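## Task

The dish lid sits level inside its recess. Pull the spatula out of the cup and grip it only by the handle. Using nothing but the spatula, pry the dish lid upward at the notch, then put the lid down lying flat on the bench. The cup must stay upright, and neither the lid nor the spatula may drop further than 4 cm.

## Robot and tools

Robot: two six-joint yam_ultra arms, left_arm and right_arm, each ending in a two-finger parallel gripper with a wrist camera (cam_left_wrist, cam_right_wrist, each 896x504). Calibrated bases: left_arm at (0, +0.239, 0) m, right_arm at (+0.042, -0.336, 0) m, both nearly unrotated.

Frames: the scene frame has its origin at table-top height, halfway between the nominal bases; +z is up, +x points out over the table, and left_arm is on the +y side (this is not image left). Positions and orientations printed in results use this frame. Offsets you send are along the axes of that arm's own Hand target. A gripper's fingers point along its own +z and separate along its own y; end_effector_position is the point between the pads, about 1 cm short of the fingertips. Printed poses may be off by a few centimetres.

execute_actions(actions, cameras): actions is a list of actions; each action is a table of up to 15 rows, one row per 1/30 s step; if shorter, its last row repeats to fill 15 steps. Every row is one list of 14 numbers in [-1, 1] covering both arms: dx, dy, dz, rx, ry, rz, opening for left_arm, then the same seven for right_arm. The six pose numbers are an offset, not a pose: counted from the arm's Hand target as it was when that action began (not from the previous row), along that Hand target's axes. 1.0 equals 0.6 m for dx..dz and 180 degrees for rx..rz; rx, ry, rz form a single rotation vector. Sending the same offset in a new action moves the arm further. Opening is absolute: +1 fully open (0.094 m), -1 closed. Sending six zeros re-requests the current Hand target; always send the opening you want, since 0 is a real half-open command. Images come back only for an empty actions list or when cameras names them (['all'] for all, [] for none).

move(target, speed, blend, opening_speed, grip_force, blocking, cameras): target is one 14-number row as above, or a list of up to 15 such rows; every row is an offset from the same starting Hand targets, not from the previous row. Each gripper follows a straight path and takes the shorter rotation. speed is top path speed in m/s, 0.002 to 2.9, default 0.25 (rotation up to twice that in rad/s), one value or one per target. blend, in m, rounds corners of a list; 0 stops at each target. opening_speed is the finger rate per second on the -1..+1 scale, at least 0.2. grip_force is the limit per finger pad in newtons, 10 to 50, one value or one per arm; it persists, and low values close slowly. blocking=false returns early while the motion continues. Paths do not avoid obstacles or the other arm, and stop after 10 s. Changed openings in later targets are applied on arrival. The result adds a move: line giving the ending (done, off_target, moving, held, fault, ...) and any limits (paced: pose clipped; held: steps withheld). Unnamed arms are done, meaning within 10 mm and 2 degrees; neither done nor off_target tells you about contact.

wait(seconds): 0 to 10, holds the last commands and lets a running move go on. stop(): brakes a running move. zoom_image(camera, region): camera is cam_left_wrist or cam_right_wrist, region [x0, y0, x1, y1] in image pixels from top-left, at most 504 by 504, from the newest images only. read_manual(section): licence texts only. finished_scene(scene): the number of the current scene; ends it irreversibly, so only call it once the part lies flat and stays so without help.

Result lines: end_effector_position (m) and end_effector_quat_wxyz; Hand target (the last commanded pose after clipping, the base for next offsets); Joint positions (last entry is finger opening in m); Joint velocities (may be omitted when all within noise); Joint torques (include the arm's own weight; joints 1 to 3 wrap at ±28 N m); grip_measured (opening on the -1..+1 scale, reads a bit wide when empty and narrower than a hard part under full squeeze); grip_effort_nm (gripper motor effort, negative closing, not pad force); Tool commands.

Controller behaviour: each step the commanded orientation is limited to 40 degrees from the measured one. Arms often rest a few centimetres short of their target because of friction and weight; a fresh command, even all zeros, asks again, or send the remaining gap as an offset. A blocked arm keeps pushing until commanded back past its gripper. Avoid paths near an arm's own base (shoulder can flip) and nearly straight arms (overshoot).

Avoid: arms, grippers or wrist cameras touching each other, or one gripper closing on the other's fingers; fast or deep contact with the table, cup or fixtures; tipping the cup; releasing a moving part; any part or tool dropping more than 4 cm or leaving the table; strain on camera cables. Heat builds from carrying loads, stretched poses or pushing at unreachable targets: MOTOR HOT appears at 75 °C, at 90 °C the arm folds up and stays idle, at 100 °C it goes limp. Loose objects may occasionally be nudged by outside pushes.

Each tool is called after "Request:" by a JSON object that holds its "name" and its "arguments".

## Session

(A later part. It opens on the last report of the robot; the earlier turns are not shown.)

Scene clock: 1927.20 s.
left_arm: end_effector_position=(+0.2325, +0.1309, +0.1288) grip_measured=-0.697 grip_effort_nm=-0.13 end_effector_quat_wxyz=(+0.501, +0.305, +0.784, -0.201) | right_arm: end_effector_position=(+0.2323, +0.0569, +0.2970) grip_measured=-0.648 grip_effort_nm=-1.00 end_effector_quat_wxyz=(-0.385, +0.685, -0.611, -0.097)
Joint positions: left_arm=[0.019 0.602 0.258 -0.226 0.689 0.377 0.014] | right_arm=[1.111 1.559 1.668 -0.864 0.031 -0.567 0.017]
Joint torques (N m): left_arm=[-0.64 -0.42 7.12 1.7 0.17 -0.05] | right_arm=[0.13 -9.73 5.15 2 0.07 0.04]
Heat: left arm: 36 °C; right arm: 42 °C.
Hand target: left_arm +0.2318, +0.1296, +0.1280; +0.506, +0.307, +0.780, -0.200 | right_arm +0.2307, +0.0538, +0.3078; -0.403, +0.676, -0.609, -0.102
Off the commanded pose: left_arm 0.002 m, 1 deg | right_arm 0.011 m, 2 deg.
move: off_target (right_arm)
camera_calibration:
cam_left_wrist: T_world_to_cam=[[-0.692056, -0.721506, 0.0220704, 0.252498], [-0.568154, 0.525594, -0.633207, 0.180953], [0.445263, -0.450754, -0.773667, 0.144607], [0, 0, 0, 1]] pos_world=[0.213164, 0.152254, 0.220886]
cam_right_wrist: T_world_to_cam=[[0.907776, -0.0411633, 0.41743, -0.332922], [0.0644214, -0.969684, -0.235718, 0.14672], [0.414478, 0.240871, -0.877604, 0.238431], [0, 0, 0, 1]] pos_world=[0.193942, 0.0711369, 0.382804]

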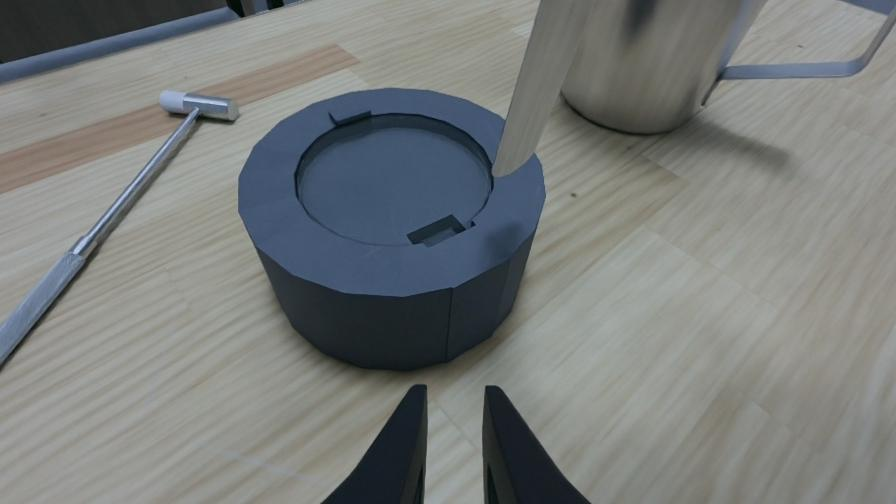

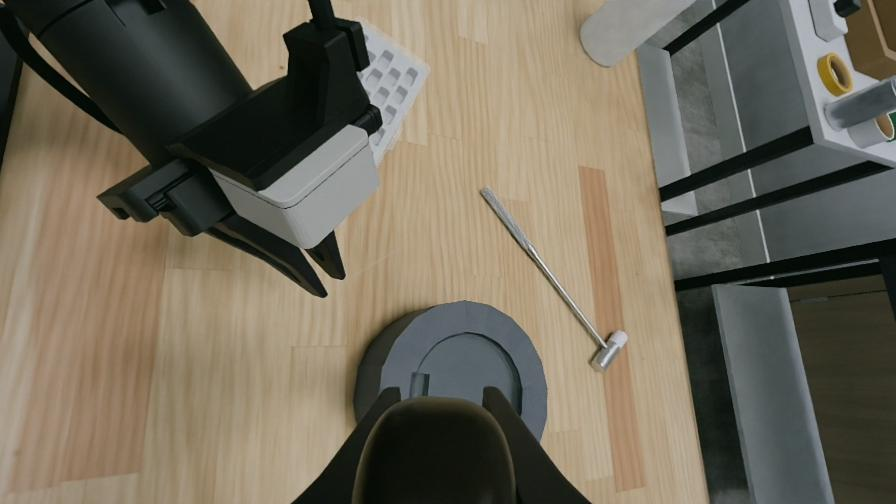

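Request:
{"name": "move", "arguments": {"target": [0,0,0,0,0,0,-0.7, -0.0153,-0.0263,0.0493,-0.0057,0.007,0.0263,-1], "cameras": ["cam_left_wrist"], "speed": 0.08}}

Request:
{"name": "zoom_image", "arguments": {"camera": "cam_left_wrist", "region": [370, 120, 570, 300]}}

Scene clock: 1977.80 s.
left_arm: end_effector_position=(+0.2326, +0.1310, +0.1288) grip_measured=-0.697 grip_effort_nm=-0.13 end_effector_quat_wxyz=(+0.501, +0.305, +0.784, -0.201) | right_arm: end_effector_position=(+0.2503, +0.0735, +0.2935) grip_measured=-0.648 grip_effort_nm=-1.00 end_effector_quat_wxyz=(-0.379, +0.660, -0.640, -0.107)
Joint positions: left_arm=[0.019 0.602 0.258 -0.226 0.688 0.377 0.014] | right_arm=[1.088 1.648 1.75 -0.864 0.021 -0.505 0.017]
Joint torques (N m): left_arm=[-0.68 -0.4 7.12 1.7 0.17 -0.04] | right_arm=[-0.51 -6.23 9.03 1.78 -0.14 0.03]
Heat: left arm: 35 °C; right arm: 42 °C.
Hand target: left_arm +0.2318, +0.1297, +0.1280; +0.506, +0.307, +0.781, -0.200 | right_arm +0.2534, +0.0793, +0.3010; -0.385, +0.654, -0.640, -0.116
Off the commanded pose: left_arm 0.002 m, 1 deg | right_arm 0.010 m, 1 deg.
move: done
camera_calibration:
cam_left_wrist: T_world_to_cam=[[-0.691324, -0.722205, 0.0221738, 0.252567], [-0.568723, 0.524962, -0.633221, 0.181177], [0.445675, -0.450371, -0.773653, 0.144459], [0, 0, 0, 1]] pos_world=[0.213263, 0.152354, 0.220886]
Images, in order (width x height): cam_left_wrist 896x504.

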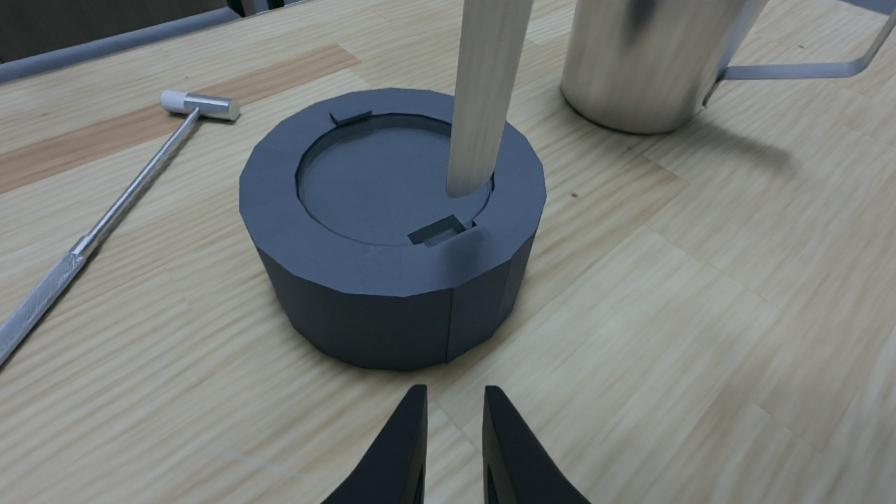

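Scaled by 2.520.

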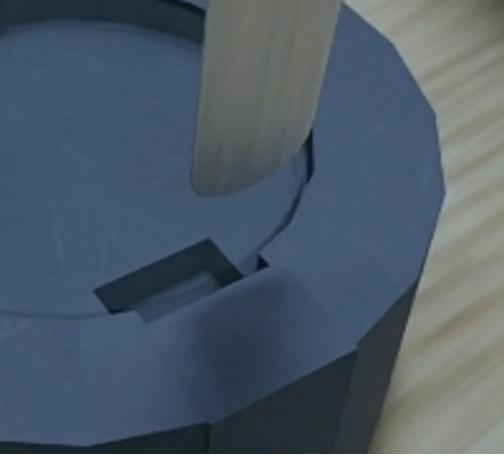

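Request:
{"name": "move", "arguments": {"target": [-0.09,0.0712,-0.0028,0.1276,0.0873,0.0798,-0.7, -0.009,0,0.0085,0,0,0,-1], "cameras": ["cam_left_wrist"], "speed": 0.15}}

Request:
{"name": "zoom_image", "arguments": {"camera": "cam_left_wrist", "region": [390, 120, 550, 280]}}

Scene clock: 2017.20 s.
left_arm: end_effector_position=(+0.2731, +0.1467, +0.1726) grip_measured=-0.697 grip_effort_nm=-0.13 end_effector_quat_wxyz=(+0.343, +0.518, +0.746, -0.239) | right_arm: end_effector_position=(+0.2534, +0.0797, +0.2955) grip_measured=-0.648 grip_effort_nm=-1.00 end_effector_quat_wxyz=(-0.381, +0.657, -0.641, -0.109)
Joint positions: left_arm=[0.15 1.342 1.033 -1.03 0.84 1.264 0.014] | right_arm=[1.088 1.673 1.781 -0.864 0.021 -0.499 0.017]
Joint torques (N m): left_arm=[0.28 -3.71 9.83 0.38 0.48 0.09] | right_arm=[0.1 -6.17 9.07 1.76 -0.09 0.04]
Heat: left arm: 36 °C; right arm: 41 °C.
Hand target: left_arm +0.2759, +0.1470, +0.1778; +0.346, +0.520, +0.743, -0.243 | right_arm +0.2542, +0.0866, +0.3010; -0.385, +0.654, -0.640, -0.117
Off the commanded pose: left_arm 0.006 m, 1 deg | right_arm 0.009 m, 1 deg.
move: done
camera_calibration:
cam_left_wrist: T_world_to_cam=[[-0.94124, -0.337266, 0.0178522, 0.30339], [-0.316256, 0.86159, -0.397044, 0.064598], [0.118528, -0.37936, -0.917626, 0.271184], [0, 0, 0, 1]] pos_world=[0.27385, 0.149542, 0.269077]
Images, in order (width x height): cam_left_wrist 896x504.

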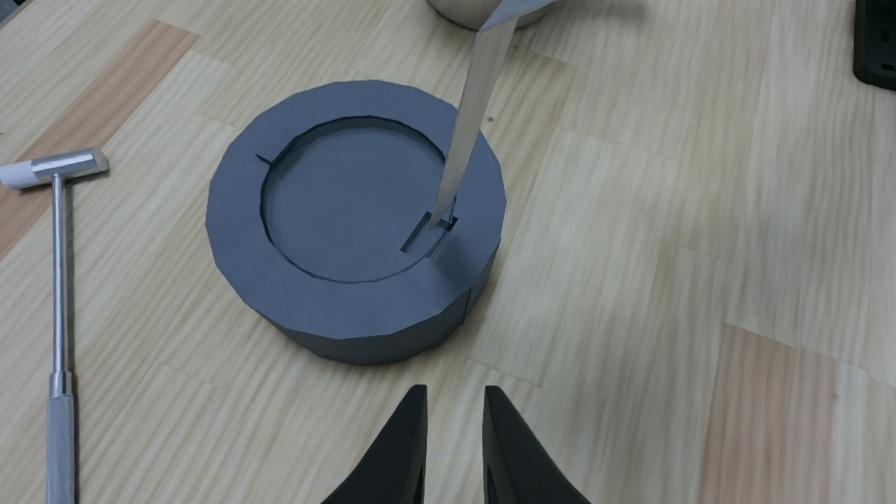

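Scaled by 3.150.

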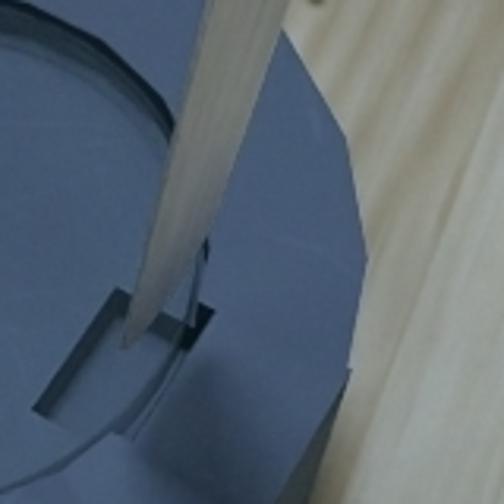

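Request:
{"name": "move", "arguments": {"target": [0,0,0,0,0,0,-0.7, 0.014,0.0128,0.0118,0,0,0,-1], "cameras": ["cam_left_wrist"], "speed": 0.05}}

Request:
{"name": "zoom_image", "arguments": {"camera": "cam_left_wrist", "region": [390, 150, 510, 270]}}

Scene clock: 2070.27 s.
left_arm: end_effector_position=(+0.2730, +0.1467, +0.1726) grip_measured=-0.697 grip_effort_nm=-0.13 end_effector_quat_wxyz=(+0.343, +0.518, +0.746, -0.239) | right_arm: end_effector_position=(+0.2530, +0.0826, +0.2885) grip_measured=-0.648 grip_effort_nm=-1.00 end_effector_quat_wxyz=(-0.381, +0.657, -0.642, -0.111)
Joint positions: left_arm=[0.15 1.342 1.033 -1.031 0.84 1.265 0.014] | right_arm=[1.091 1.673 1.752 -0.835 0.021 -0.494 0.017]
Joint torques (N m): left_arm=[0.29 -3.7 9.84 0.39 0.48 0.11] | right_arm=[0.5 -8.32 5.3 2.02 -0.01 0.04]
Heat: left arm: 37 °C; right arm: 40 °C.
Hand target: left_arm +0.2759, +0.1470, +0.1779; +0.346, +0.520, +0.743, -0.243 | right_arm +0.2508, +0.0859, +0.2882; -0.385, +0.654, -0.640, -0.117
Off the commanded pose: left_arm 0.006 m, 1 deg | right_arm 0.004 m, 1 deg.
move: done
camera_calibration:
cam_left_wrist: T_world_to_cam=[[-0.941422, -0.336771, 0.0176213, 0.303334], [-0.315717, 0.86179, -0.397039, 0.0643875], [0.118525, -0.379345, -0.917632, 0.271196], [0, 0, 0, 1]] pos_world=[0.27375, 0.149542, 0.269077]
Images, in order (width x height): cam_left_wrist 896x504.

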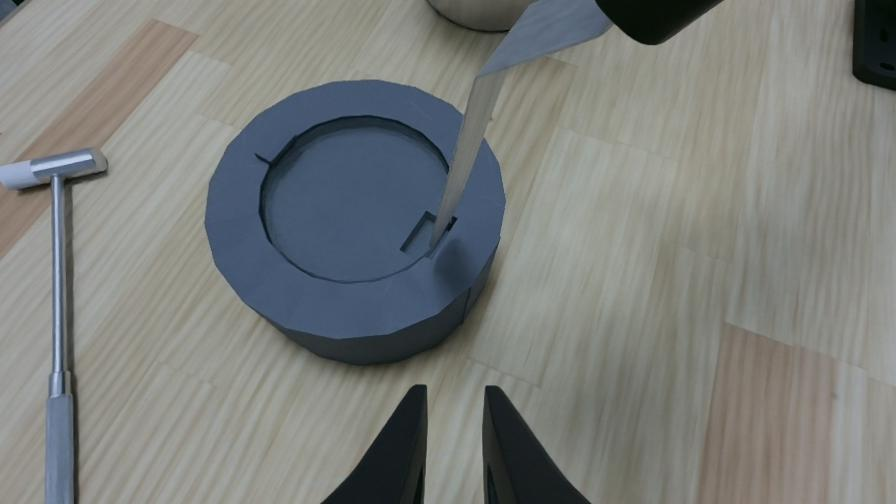

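Scaled by 4.200.

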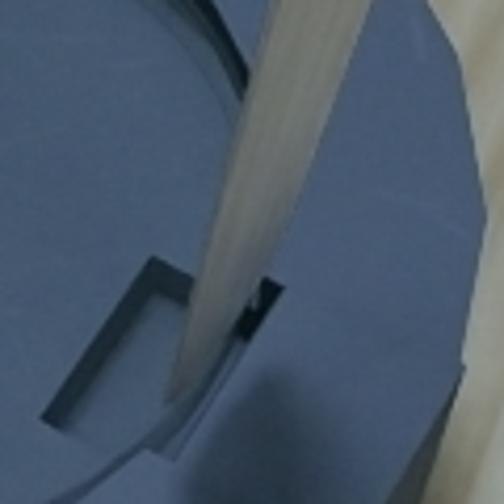

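Request:
{"name": "move", "arguments": {"target": [0,0,0,0,0,0,-0.7, 0.0128,0.0025,-0.0137,0,0,0,-1], "cameras": ["cam_left_wrist"], "speed": 0.05}}

Request:
{"name": "zoom_image", "arguments": {"camera": "cam_left_wrist", "region": [390, 150, 510, 270]}}

Scene clock: 2086.70 s.
left_arm: end_effector_position=(+0.2730, +0.1467, +0.1726) grip_measured=-0.697 grip_effort_nm=-0.13 end_effector_quat_wxyz=(+0.343, +0.518, +0.746, -0.239) | right_arm: end_effector_position=(+0.2503, +0.0771, +0.2764) grip_measured=-0.648 grip_effort_nm=-1.00 end_effector_quat_wxyz=(-0.369, +0.661, -0.645, -0.107)
Joint positions: left_arm=[0.15 1.342 1.033 -1.031 0.84 1.265 0.014] | right_arm=[1.091 1.658 1.706 -0.83 0.021 -0.494 0.017]
Joint torques (N m): left_arm=[0.32 -3.7 9.84 0.39 0.48 0.11] | right_arm=[-0.03 -10.74 5.24 1.97 -0.06 -0.01]
Heat: left arm: 38 °C; right arm: 42 °C.
Hand target: left_arm +0.2759, +0.1470, +0.1779; +0.346, +0.520, +0.743, -0.243 | right_arm +0.2478, +0.0750, +0.2882; -0.385, +0.654, -0.640, -0.117
Off the commanded pose: left_arm 0.006 m, 1 deg | right_arm 0.012 m, 2 deg.
move: off_target (right_arm)
camera_calibration:
cam_left_wrist: T_world_to_cam=[[-0.941422, -0.336771, 0.0176213, 0.303334], [-0.315717, 0.86179, -0.397039, 0.0643875], [0.118525, -0.379345, -0.917632, 0.271196], [0, 0, 0, 1]] pos_world=[0.27375, 0.149542, 0.269077]
Images, in order (width x height): cam_left_wrist 896x504.

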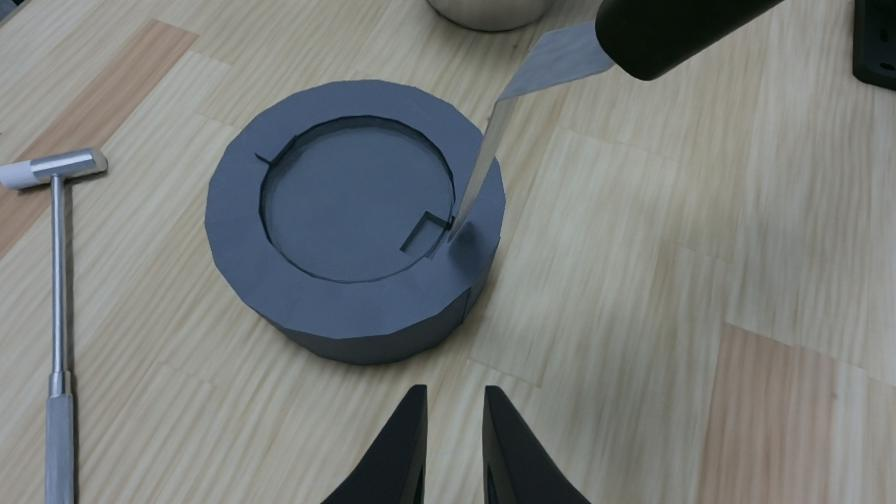

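Scaled by 4.200.

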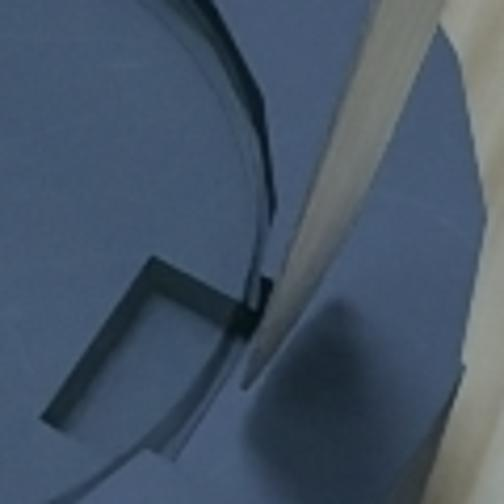

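Request:
{"name": "move", "arguments": {"target": [0,0,0,0,0,0,-0.7, -0.0053,-0.01,-0.0057,-0.0035,-0.0101,-0.0031,-1], "cameras": ["cam_left_wrist"], "speed": 0.05}}

Request:
{"name": "zoom_image", "arguments": {"camera": "cam_left_wrist", "region": [390, 150, 510, 270]}}

Scene clock: 2154.10 s.
left_arm: end_effector_position=(+0.2730, +0.1467, +0.1726) grip_measured=-0.697 grip_effort_nm=-0.13 end_effector_quat_wxyz=(+0.343, +0.518, +0.746, -0.239) | right_arm: end_effector_position=(+0.2530, +0.0769, +0.2814) grip_measured=-0.648 grip_effort_nm=-1.00 end_effector_quat_wxyz=(-0.374, +0.662, -0.638, -0.118)
Joint positions: left_arm=[0.15 1.342 1.033 -1.031 0.84 1.265 0.014] | right_arm=[1.072 1.652 1.706 -0.818 -0.014 -0.512 0.017]
Joint torques (N m): left_arm=[0.31 -3.71 9.83 0.39 0.48 0.11] | right_arm=[-0.51 -10.81 5.45 2 -0.17 -0.09]
Heat: left arm: 38 °C; right arm: 43 °C.
Hand target: left_arm +0.2759, +0.1470, +0.1779; +0.346, +0.520, +0.743, -0.243 | right_arm +0.2516, +0.0744, +0.2946; -0.392, +0.658, -0.630, -0.129
Off the commanded pose: left_arm 0.006 m, 1 deg | right_arm 0.014 m, 3 deg.
move: off_target (right_arm)
camera_calibration:
cam_left_wrist: T_world_to_cam=[[-0.941422, -0.336771, 0.0176213, 0.303334], [-0.315717, 0.86179, -0.397039, 0.0643875], [0.118525, -0.379345, -0.917632, 0.271196], [0, 0, 0, 1]] pos_world=[0.27375, 0.149542, 0.269077]
Images, in order (width x height): cam_left_wrist 896x504.

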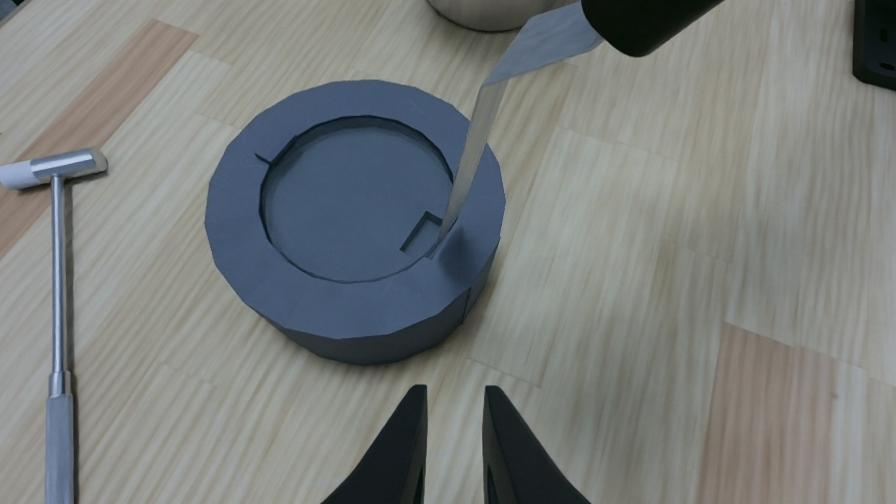

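Scaled by 4.200.

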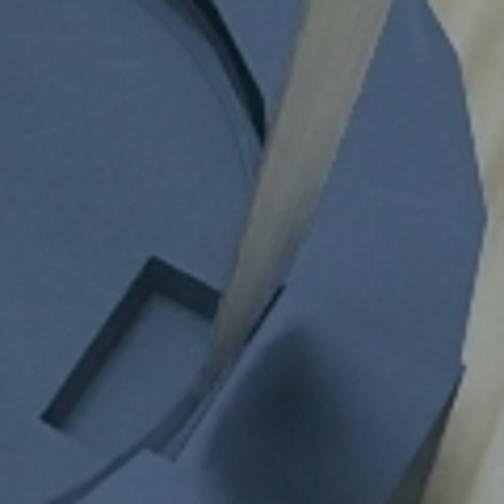

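Request:
{"name": "move", "arguments": {"target": [0,0,0,0,0,0,-0.7, 0.0122,0.0048,0.0155,-0.0032,-0.0031,-0.0048,-1], "cameras": ["cam_left_wrist"], "speed": 0.04}}

Request:
{"name": "zoom_image", "arguments": {"camera": "cam_left_wrist", "region": [390, 150, 510, 270]}}

Scene clock: 2188.03 s.
left_arm: end_effector_position=(+0.2730, +0.1467, +0.1726) grip_measured=-0.697 grip_effort_nm=-0.13 end_effector_quat_wxyz=(+0.343, +0.518, +0.746, -0.239) | right_arm: end_effector_position=(+0.2544, +0.0781, +0.2729) grip_measured=-0.649 grip_effort_nm=-1.00 end_effector_quat_wxyz=(-0.378, +0.668, -0.629, -0.122)
Joint positions: left_arm=[0.15 1.342 1.033 -1.031 0.84 1.265 0.014] | right_arm=[1.063 1.64 1.65 -0.763 -0.033 -0.534 0.017]
Joint torques (N m): left_arm=[0.31 -3.7 9.84 0.39 0.47 0.11] | right_arm=[-0.62 -10.48 5.2 2 -0.2 -0.1]
Heat: left arm: 38 °C; right arm: 42 °C.
Hand target: left_arm +0.2759, +0.1470, +0.1779; +0.346, +0.520, +0.743, -0.243 | right_arm +0.2533, +0.0757, +0.2826; -0.393, +0.664, -0.623, -0.132
Off the commanded pose: left_arm 0.006 m, 1 deg | right_arm 0.010 m, 2 deg.
move: done
camera_calibration:
cam_left_wrist: T_world_to_cam=[[-0.941422, -0.336771, 0.0176213, 0.303334], [-0.315717, 0.86179, -0.397039, 0.0643875], [0.118525, -0.379345, -0.917632, 0.271196], [0, 0, 0, 1]] pos_world=[0.27375, 0.149542, 0.269077]
Images, in order (width x height): cam_left_wrist 896x504.

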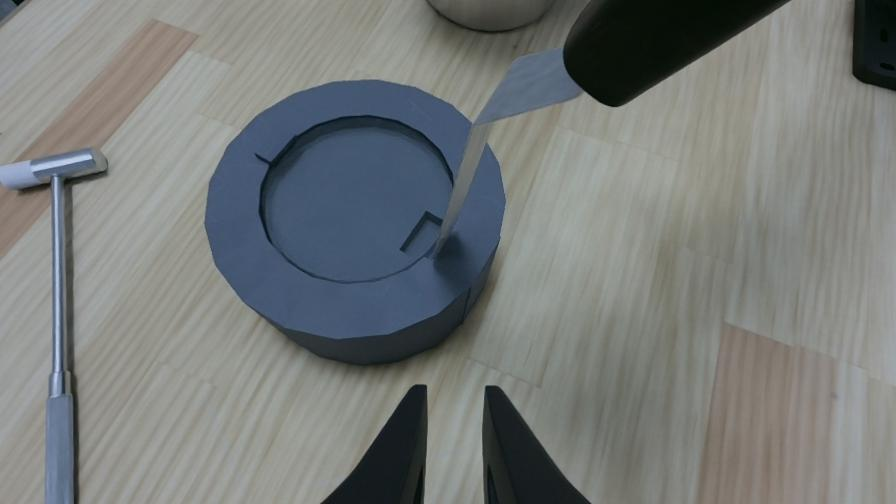

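Scaled by 4.200.

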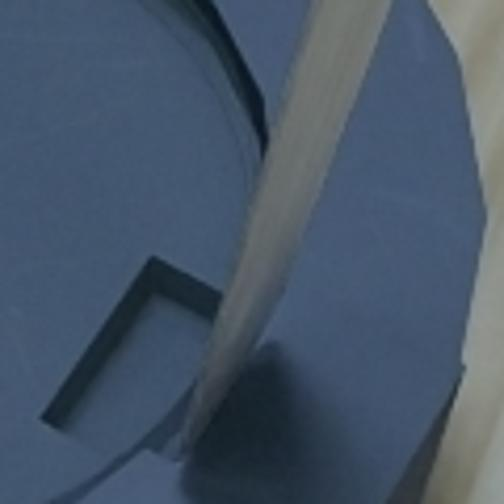

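Request:
{"name": "zoom_image", "arguments": {"camera": "cam_left_wrist", "region": [410, 200, 480, 270]}}

Scaled by 7.200.

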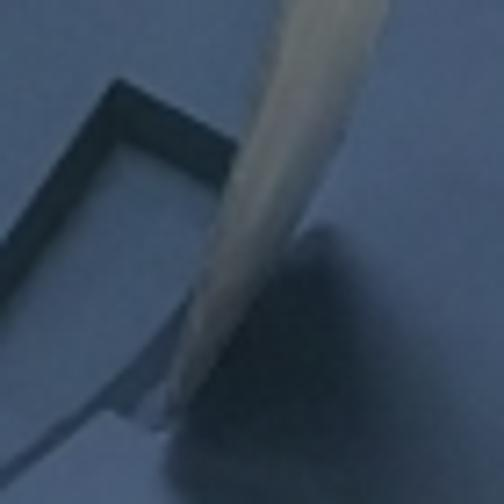

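Request:
{"name": "move", "arguments": {"target": [0,0,0,0,0,0,-0.7, -0.0103,-0.012,-0.0137,0,0,0,-1], "cameras": ["cam_left_wrist"], "speed": 0.05}}

Request:
{"name": "zoom_image", "arguments": {"camera": "cam_left_wrist", "region": [410, 180, 500, 270]}}

Scene clock: 2250.33 s.
left_arm: end_effector_position=(+0.2730, +0.1467, +0.1726) grip_measured=-0.697 grip_effort_nm=-0.13 end_effector_quat_wxyz=(+0.343, +0.518, +0.746, -0.239) | right_arm: end_effector_position=(+0.2564, +0.0747, +0.2706) grip_measured=-0.649 grip_effort_nm=-1.00 end_effector_quat_wxyz=(-0.373, +0.669, -0.631, -0.121)
Joint positions: left_arm=[0.15 1.342 1.033 -1.031 0.84 1.265 0.014] | right_arm=[1.052 1.64 1.649 -0.775 -0.043 -0.541 0.017]
Joint torques (N m): left_arm=[0.31 -3.71 9.81 0.39 0.48 0.12] | right_arm=[-0.58 -9.59 9.54 1.66 -0.2 -0.06]
Heat: left arm: 38 °C; right arm: 43 °C.
Hand target: left_arm +0.2759, +0.1470, +0.1779; +0.346, +0.520, +0.743, -0.243 | right_arm +0.2563, +0.0739, +0.2946; -0.393, +0.664, -0.623, -0.132
Off the commanded pose: left_arm 0.006 m, 1 deg | right_arm 0.024 m, 3 deg.
move: off_target (right_arm)
camera_calibration:
cam_left_wrist: T_world_to_cam=[[-0.941422, -0.336771, 0.0176213, 0.303334], [-0.315717, 0.86179, -0.397039, 0.0643875], [0.118525, -0.379345, -0.917632, 0.271196], [0, 0, 0, 1]] pos_world=[0.27375, 0.149542, 0.269077]
Images, in order (width x height): cam_left_wrist 896x504.

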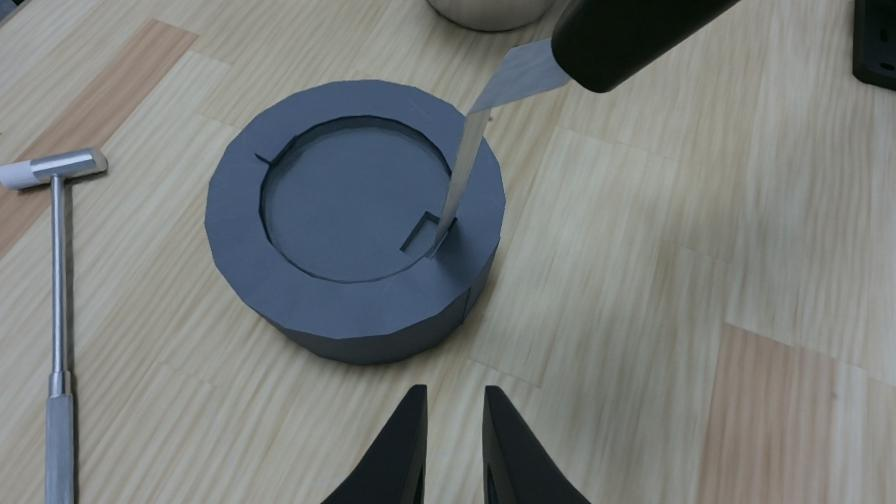

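Scaled by 5.600.

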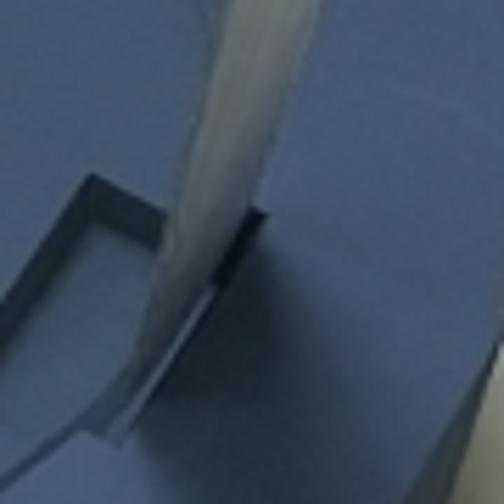

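Request:
{"name": "move", "arguments": {"target": [0,0,0,0,0,0,-0.7, -0.0052,-0.0008,0.0057,0,0,0,-1], "cameras": ["cam_left_wrist"], "speed": 0.04}}

Request:
{"name": "zoom_image", "arguments": {"camera": "cam_left_wrist", "region": [410, 180, 500, 270]}}

Scene clock: 2290.47 s.
left_arm: end_effector_position=(+0.2730, +0.1467, +0.1726) grip_measured=-0.697 grip_effort_nm=-0.13 end_effector_quat_wxyz=(+0.343, +0.518, +0.746, -0.239) | right_arm: end_effector_position=(+0.2574, +0.0766, +0.2804) grip_measured=-0.649 grip_effort_nm=-1.00 end_effector_quat_wxyz=(-0.382, +0.666, -0.628, -0.124)
Joint positions: left_arm=[0.15 1.342 1.033 -1.031 0.84 1.265 0.014] | right_arm=[1.052 1.64 1.673 -0.778 -0.043 -0.541 0.017]
Joint torques (N m): left_arm=[0.27 -3.75 9.84 0.38 0.48 0.11] | right_arm=[-0.25 -7.91 9.2 1.68 -0.16 -0.06]
Heat: left arm: 38 °C; right arm: 40 °C.
Hand target: left_arm +0.2759, +0.1470, +0.1779; +0.346, +0.520, +0.743, -0.243 | right_arm +0.2573, +0.0784, +0.2945; -0.393, +0.664, -0.623, -0.132
Off the commanded pose: left_arm 0.006 m, 1 deg | right_arm 0.014 m, 2 deg.
move: off_target (right_arm)
camera_calibration:
cam_left_wrist: T_world_to_cam=[[-0.941422, -0.336771, 0.0176213, 0.303334], [-0.315717, 0.86179, -0.397039, 0.0643875], [0.118525, -0.379345, -0.917632, 0.271196], [0, 0, 0, 1]] pos_world=[0.27375, 0.149542, 0.269077]
Images, in order (width x height): cam_left_wrist 896x504.

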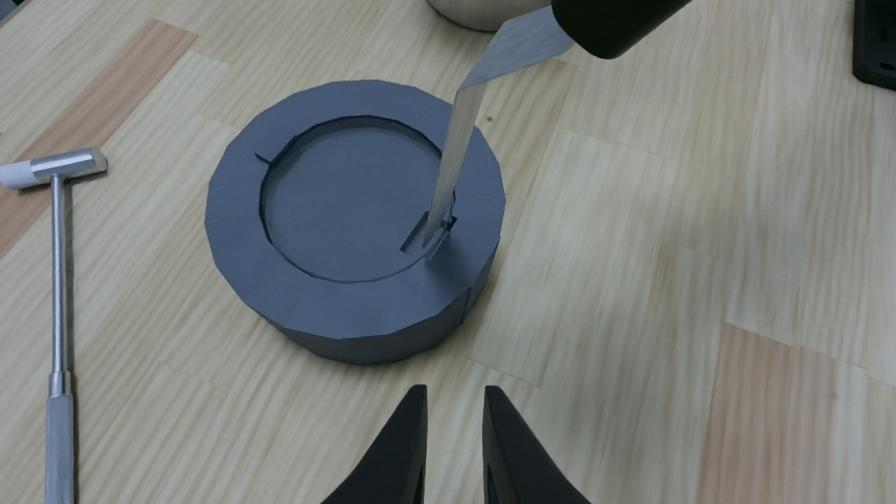

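Scaled by 5.600.

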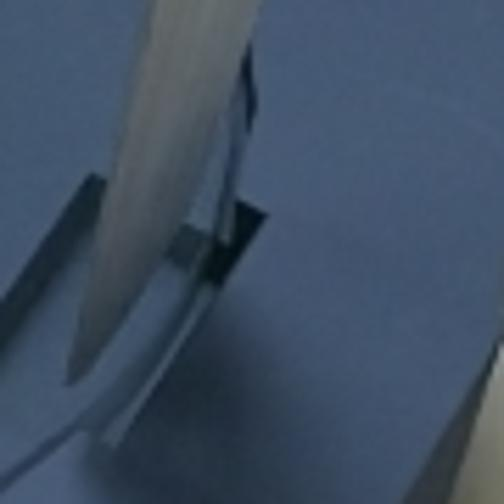

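Request:
{"name": "move", "arguments": {"target": [[0,0,0,0,0,0,-0.7, -0.0208,-0.004,-0.0187,-0.0029,0.0142,0.0011,-1],[0,0,0,0,0,0,-0.7, 0.0103,0.0127,0.0122,-0.0029,0.0142,0.0011,-1]], "cameras": ["cam_left_wrist"], "speed": 0.05}}

Request:
{"name": "zoom_image", "arguments": {"camera": "cam_left_wrist", "region": [410, 180, 500, 270]}}

Scene clock: 2335.47 s.
left_arm: end_effector_position=(+0.2730, +0.1467, +0.1726) grip_measured=-0.697 grip_effort_nm=-0.13 end_effector_quat_wxyz=(+0.343, +0.518, +0.746, -0.239) | right_arm: end_effector_position=(+0.2557, +0.0794, +0.2764) grip_measured=-0.649 grip_effort_nm=-1.00 end_effector_quat_wxyz=(-0.363, +0.673, -0.634, -0.116)
Joint positions: left_arm=[0.15 1.342 1.033 -1.031 0.84 1.265 0.014] | right_arm=[1.063 1.681 1.736 -0.843 -0.03 -0.536 0.017]
Joint torques (N m): left_arm=[0.28 -3.69 9.84 0.39 0.49 0.12] | right_arm=[0.42 -9.89 5.31 1.99 0.02 0.04]
Heat: left arm: 38 °C; right arm: 39 °C.
Hand target: left_arm +0.2759, +0.1470, +0.1779; +0.346, +0.520, +0.743, -0.243 | right_arm +0.2535, +0.0797, +0.2831; -0.376, +0.667, -0.632, -0.121
Off the commanded pose: left_arm 0.006 m, 1 deg | right_arm 0.007 m, 2 deg.
move: done
camera_calibration:
cam_left_wrist: T_world_to_cam=[[-0.941422, -0.336771, 0.0176213, 0.303334], [-0.315717, 0.86179, -0.397039, 0.0643875], [0.118525, -0.379345, -0.917632, 0.271196], [0, 0, 0, 1]] pos_world=[0.27375, 0.149542, 0.269077]
Images, in order (width x height): cam_left_wrist 896x504.

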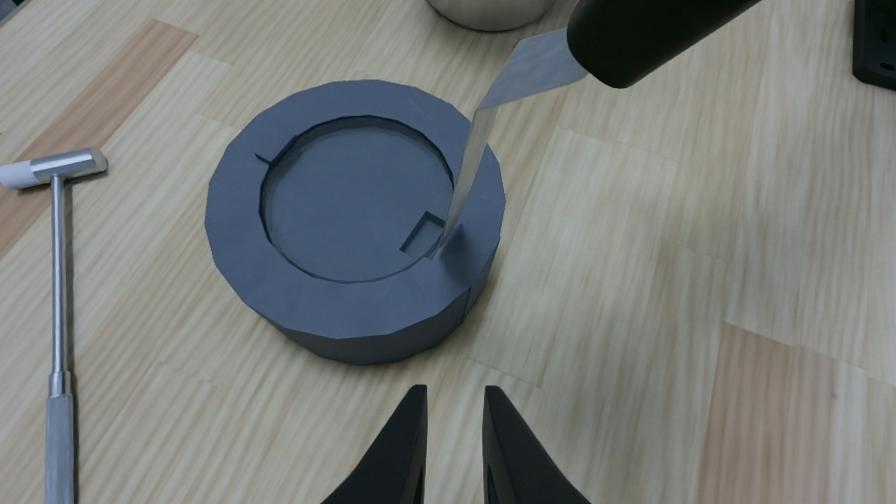

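Scaled by 5.600.

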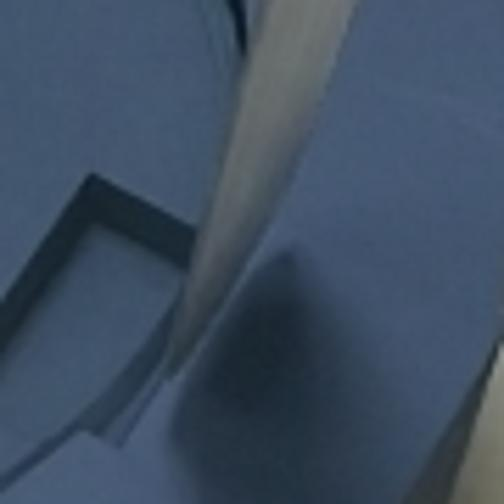

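Request:
{"name": "move", "arguments": {"target": [0,0,0,0,0,0,-0.7, -0.0012,-0.0052,0.0033,0,0,0,-1], "cameras": ["cam_left_wrist"], "speed": 0.04}}

Request:
{"name": "zoom_image", "arguments": {"camera": "cam_left_wrist", "region": [410, 180, 500, 270]}}

Scene clock: 2360.23 s.
left_arm: end_effector_position=(+0.2730, +0.1467, +0.1726) grip_measured=-0.697 grip_effort_nm=-0.14 end_effector_quat_wxyz=(+0.343, +0.518, +0.746, -0.239) | right_arm: end_effector_position=(+0.2557, +0.0794, +0.2764) grip_measured=-0.649 grip_effort_nm=-1.00 end_effector_quat_wxyz=(-0.363, +0.672, -0.634, -0.116)
Joint positions: left_arm=[0.15 1.342 1.033 -1.031 0.84 1.265 0.014] | right_arm=[1.063 1.681 1.736 -0.843 -0.03 -0.536 0.017]
Joint torques (N m): left_arm=[0.29 -3.7 9.88 0.38 0.48 0.12] | right_arm=[-0.13 -8.87 6.23 1.95 -0.02 -0.01]
Heat: left arm: 38 °C; right arm: 40 °C.
Hand target: left_arm +0.2759, +0.1470, +0.1779; +0.346, +0.520, +0.743, -0.243 | right_arm +0.2569, +0.0813, +0.2833; -0.376, +0.667, -0.632, -0.121
Off the commanded pose: left_arm 0.006 m, 1 deg | right_arm 0.007 m, 2 deg.
move: done
camera_calibration:
cam_left_wrist: T_world_to_cam=[[-0.941422, -0.336771, 0.0176213, 0.303334], [-0.315717, 0.86179, -0.397039, 0.0643875], [0.118525, -0.379345, -0.917632, 0.271196], [0, 0, 0, 1]] pos_world=[0.27375, 0.149542, 0.269077]
Images, in order (width x height): cam_left_wrist 896x504.

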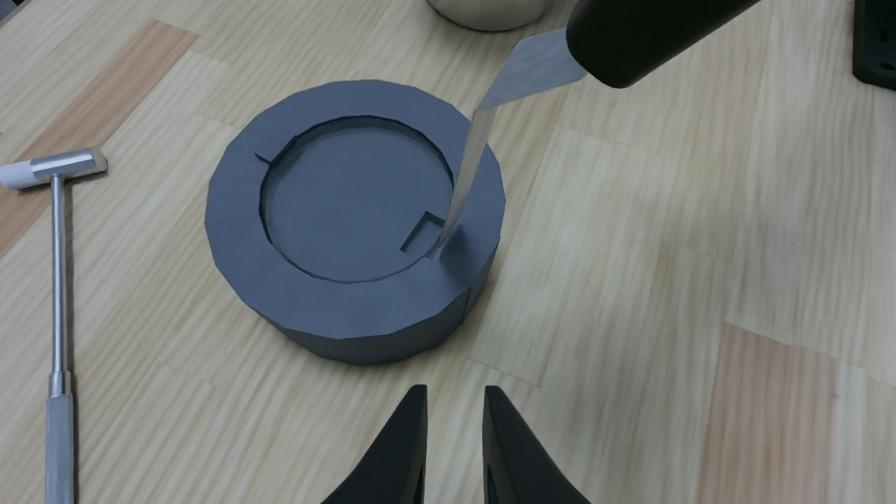

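Scaled by 5.600.

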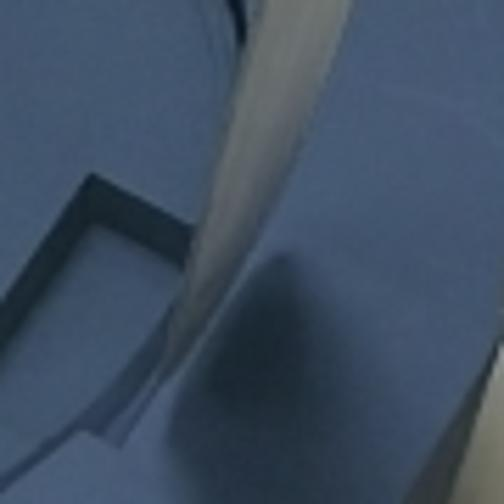

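Request:
{"name": "move", "arguments": {"target": [[0,0,0,0,0,0,-0.7, -0.0277,-0.0144,-0.0282,0,0,0,-1],[0,0,0,0,0,0,-0.7, 0,0,0,0,0,0,-1]], "cameras": ["cam_left_wrist"], "speed": 0.05}}

Request:
{"name": "zoom_image", "arguments": {"camera": "cam_left_wrist", "region": [410, 180, 500, 270]}}

Scene clock: 2372.77 s.
left_arm: end_effector_position=(+0.2730, +0.1467, +0.1726) grip_measured=-0.697 grip_effort_nm=-0.14 end_effector_quat_wxyz=(+0.343, +0.518, +0.746, -0.239) | right_arm: end_effector_position=(+0.2570, +0.0818, +0.2766) grip_measured=-0.649 grip_effort_nm=-1.00 end_effector_quat_wxyz=(-0.363, +0.673, -0.634, -0.116)
Joint positions: left_arm=[0.15 1.342 1.033 -1.031 0.84 1.265 0.014] | right_arm=[1.063 1.693 1.749 -0.846 -0.03 -0.536 0.017]
Joint torques (N m): left_arm=[0.31 -3.71 9.83 0.4 0.49 0.12] | right_arm=[-0.12 -9.94 5.3 1.95 -0.04 -0.01]
Heat: left arm: 38 °C; right arm: 40 °C.
Hand target: left_arm +0.2759, +0.1470, +0.1779; +0.346, +0.520, +0.743, -0.243 | right_arm +0.2569, +0.0812, +0.2832; -0.376, +0.667, -0.632, -0.121
Off the commanded pose: left_arm 0.006 m, 1 deg | right_arm 0.007 m, 2 deg.
move: done
camera_calibration:
cam_left_wrist: T_world_to_cam=[[-0.941422, -0.336771, 0.0176213, 0.303334], [-0.315717, 0.86179, -0.397039, 0.0643875], [0.118525, -0.379345, -0.917632, 0.271196], [0, 0, 0, 1]] pos_world=[0.27375, 0.149542, 0.269077]
Images, in order (width x height): cam_left_wrist 896x504.

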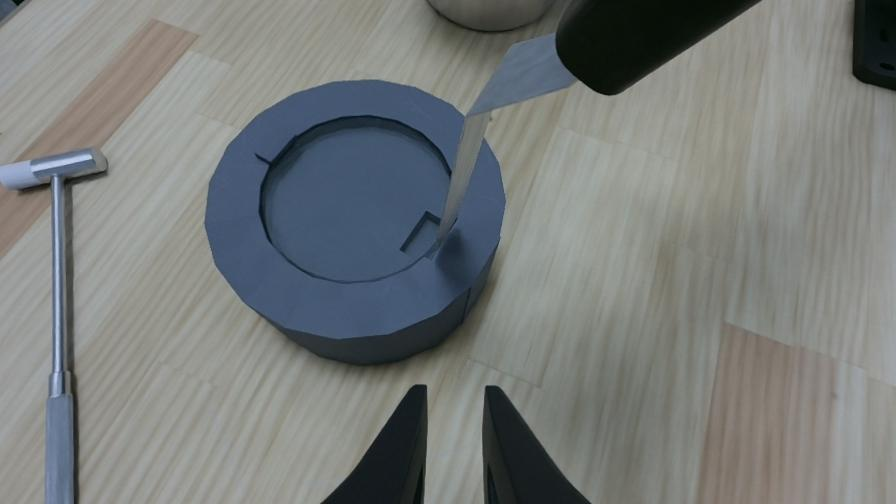

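Scaled by 5.600.

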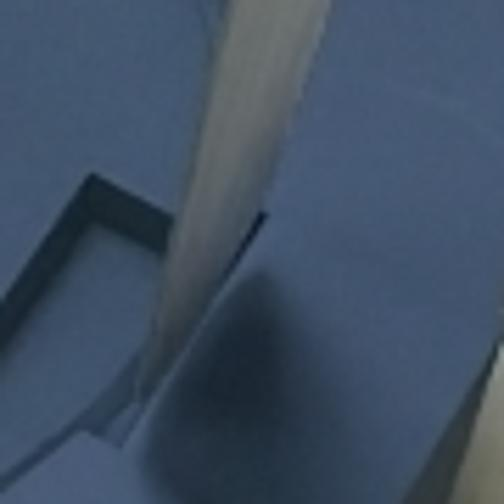

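Request:
{"name": "move", "arguments": {"target": [[0,0,0,0,0,0,-0.7, -0.0236,-0.0235,-0.0288,0,0,0,-1],[0,0,0,0,0,0,-0.7, 0.0041,-0.0091,-0.0006,0,0,0,-1]], "cameras": ["cam_left_wrist"], "speed": 0.06}}

Request:
{"name": "zoom_image", "arguments": {"camera": "cam_left_wrist", "region": [410, 180, 500, 270]}}

Scene clock: 2392.03 s.
left_arm: end_effector_position=(+0.2730, +0.1467, +0.1726) grip_measured=-0.697 grip_effort_nm=-0.13 end_effector_quat_wxyz=(+0.343, +0.518, +0.746, -0.239) | right_arm: end_effector_position=(+0.2617, +0.0792, +0.2779) grip_measured=-0.649 grip_effort_nm=-1.00 end_effector_quat_wxyz=(-0.365, +0.670, -0.637, -0.113)
Joint positions: left_arm=[0.15 1.342 1.033 -1.031 0.84 1.265 0.014] | right_arm=[1.052 1.693 1.754 -0.849 -0.03 -0.54 0.017]
Joint torques (N m): left_arm=[0.29 -3.71 9.83 0.39 0.48 0.11] | right_arm=[-0.62 -9.72 5.35 1.99 -0.17 -0.09]
Heat: left arm: 39 °C; right arm: 40 °C.
Hand target: left_arm +0.2759, +0.1470, +0.1779; +0.346, +0.520, +0.743, -0.243 | right_arm +0.2624, +0.0787, +0.2839; -0.376, +0.667, -0.632, -0.121
Off the commanded pose: left_arm 0.006 m, 1 deg | right_arm 0.006 m, 2 deg.
move: done
camera_calibration:
cam_left_wrist: T_world_to_cam=[[-0.941422, -0.336771, 0.0176213, 0.303334], [-0.315717, 0.86179, -0.397039, 0.0643875], [0.118525, -0.379345, -0.917632, 0.271196], [0, 0, 0, 1]] pos_world=[0.27375, 0.149542, 0.269077]
Images, in order (width x height): cam_left_wrist 896x504.

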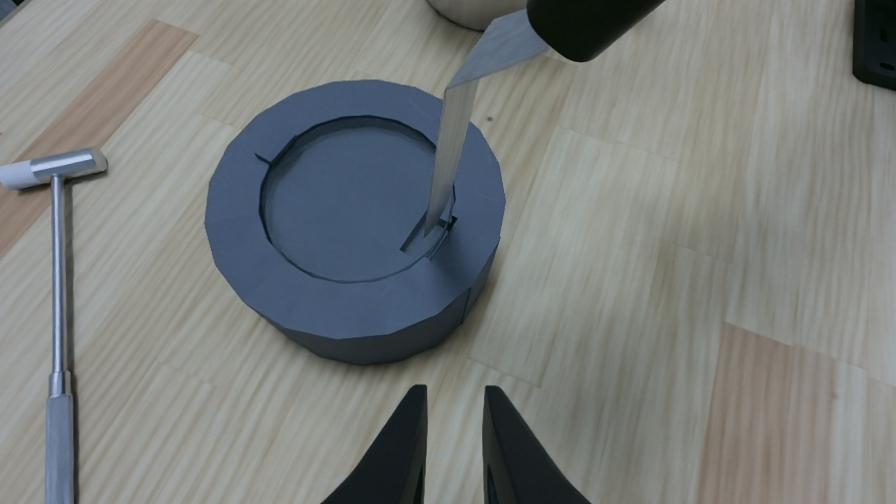

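Scaled by 5.600.

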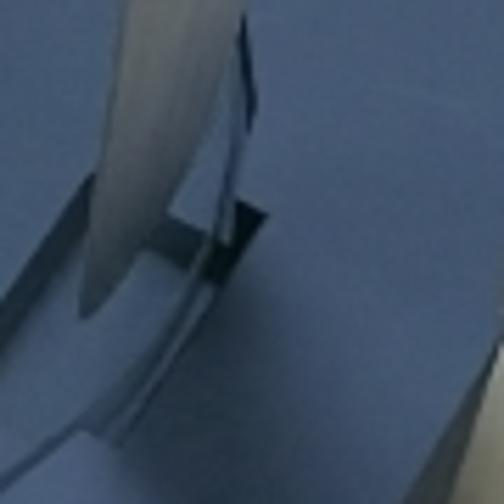

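Request:
{"name": "move", "arguments": {"target": [[0,0,0,0,0,0,-0.7, -0.0405,0.0097,-0.0282,0,0,0,-1],[0,0,0,0,0,0,-0.7, -0.0022,0.0038,0,0,0,0,-1]], "cameras": ["cam_left_wrist"], "speed": 0.06}}

Request:
{"name": "zoom_image", "arguments": {"camera": "cam_left_wrist", "region": [410, 180, 500, 270]}}

Scene clock: 2417.73 s.
left_arm: end_effector_position=(+0.2730, +0.1467, +0.1726) grip_measured=-0.697 grip_effort_nm=-0.13 end_effector_quat_wxyz=(+0.343, +0.518, +0.746, -0.239) | right_arm: end_effector_position=(+0.2606, +0.0799, +0.2782) grip_measured=-0.649 grip_effort_nm=-1.00 end_effector_quat_wxyz=(-0.365, +0.669, -0.637, -0.112)
Joint positions: left_arm=[0.15 1.342 1.033 -1.031 0.84 1.265 0.014] | right_arm=[1.057 1.693 1.754 -0.849 -0.023 -0.534 0.017]
Joint torques (N m): left_arm=[0.25 -3.69 9.85 0.37 0.48 0.11] | right_arm=[-0.42 -9.77 5.3 1.93 -0.19 -0.08]
Heat: left arm: 39 °C; right arm: 40 °C.
Hand target: left_arm +0.2759, +0.1470, +0.1779; +0.346, +0.520, +0.743, -0.243 | right_arm +0.2600, +0.0799, +0.2840; -0.376, +0.667, -0.632, -0.121
Off the commanded pose: left_arm 0.006 m, 1 deg | right_arm 0.006 m, 2 deg.
move: done
camera_calibration:
cam_left_wrist: T_world_to_cam=[[-0.941422, -0.336771, 0.0176213, 0.303334], [-0.315717, 0.86179, -0.397039, 0.0643875], [0.118525, -0.379345, -0.917632, 0.271196], [0, 0, 0, 1]] pos_world=[0.27375, 0.149542, 0.269077]
Images, in order (width x height): cam_left_wrist 896x504.

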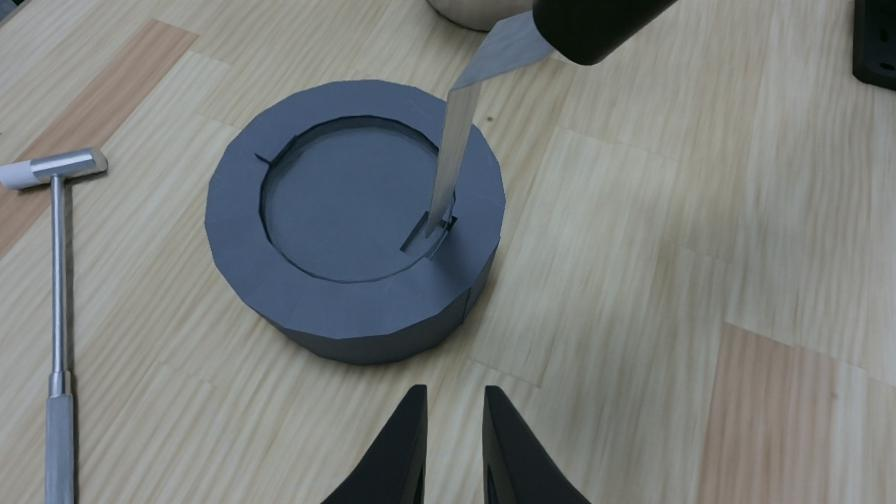

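Scaled by 5.600.

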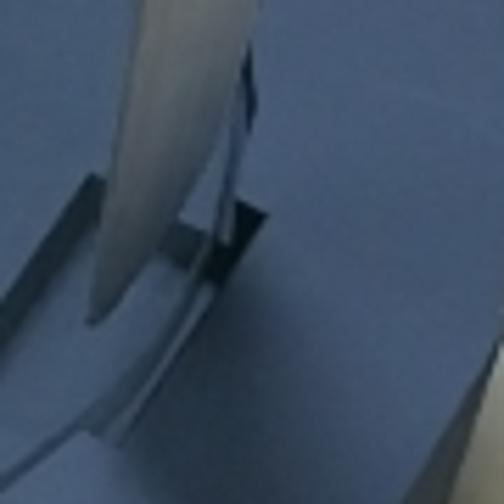

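Request:
{"name": "move", "arguments": {"target": [[0,0,0,0,0,0,-0.7, -0.0407,0.01,-0.028,0,0,0,-1],[0,0,0,0,0,0,-0.7, 0.0062,0.0088,0.0093,0,0,0,-1]], "cameras": ["cam_left_wrist"], "speed": 0.06}}

Request:
{"name": "zoom_image", "arguments": {"camera": "cam_left_wrist", "region": [410, 180, 500, 270]}}

Scene clock: 2478.30 s.
left_arm: end_effector_position=(+0.2730, +0.1467, +0.1726) grip_measured=-0.697 grip_effort_nm=-0.13 end_effector_quat_wxyz=(+0.343, +0.518, +0.746, -0.239) | right_arm: end_effector_position=(+0.2565, +0.0830, +0.2717) grip_measured=-0.650 grip_effort_nm=-1.00 end_effector_quat_wxyz=(-0.366, +0.670, -0.636, -0.114)
Joint positions: left_arm=[0.15 1.342 1.033 -1.031 0.84 1.265 0.014] | right_arm=[1.07 1.687 1.72 -0.818 -0.017 -0.527 0.016]
Joint torques (N m): left_arm=[0.29 -3.75 9.84 0.39 0.48 0.11] | right_arm=[-0.77 -10.04 4.72 2 -0.17 -0.1]
Heat: left arm: 39 °C; right arm: 40 °C.
Hand target: left_arm +0.2759, +0.1470, +0.1779; +0.346, +0.520, +0.743, -0.243 | right_arm +0.2575, +0.0812, +0.2757; -0.376, +0.667, -0.632, -0.121
Off the commanded pose: left_arm 0.006 m, 1 deg | right_arm 0.005 m, 2 deg.
move: done
camera_calibration:
cam_left_wrist: T_world_to_cam=[[-0.941422, -0.336771, 0.0176213, 0.303334], [-0.315717, 0.86179, -0.397039, 0.0643875], [0.118525, -0.379345, -0.917632, 0.271196], [0, 0, 0, 1]] pos_world=[0.27375, 0.149542, 0.269077]
Images, in order (width x height): cam_left_wrist 896x504.

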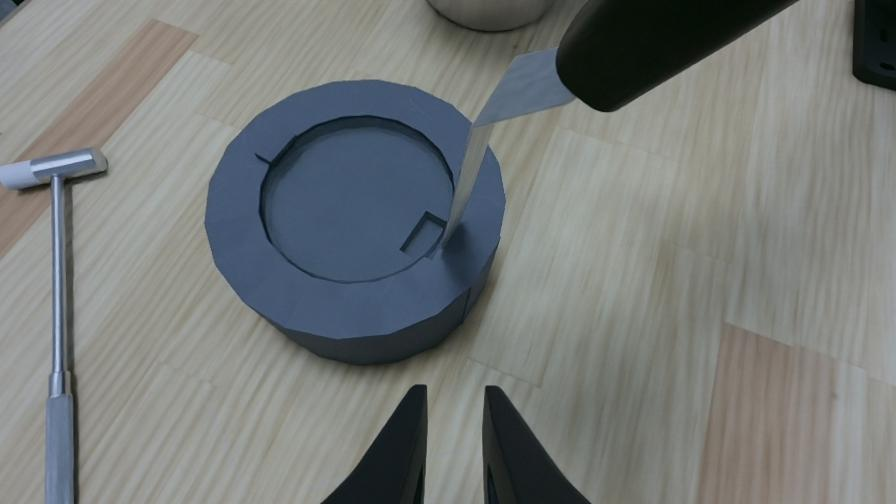

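Scaled by 5.600.

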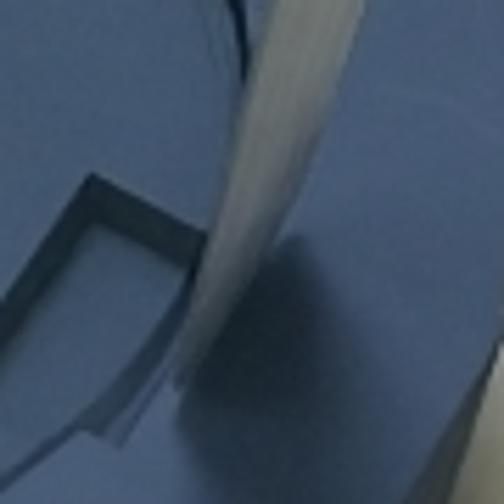

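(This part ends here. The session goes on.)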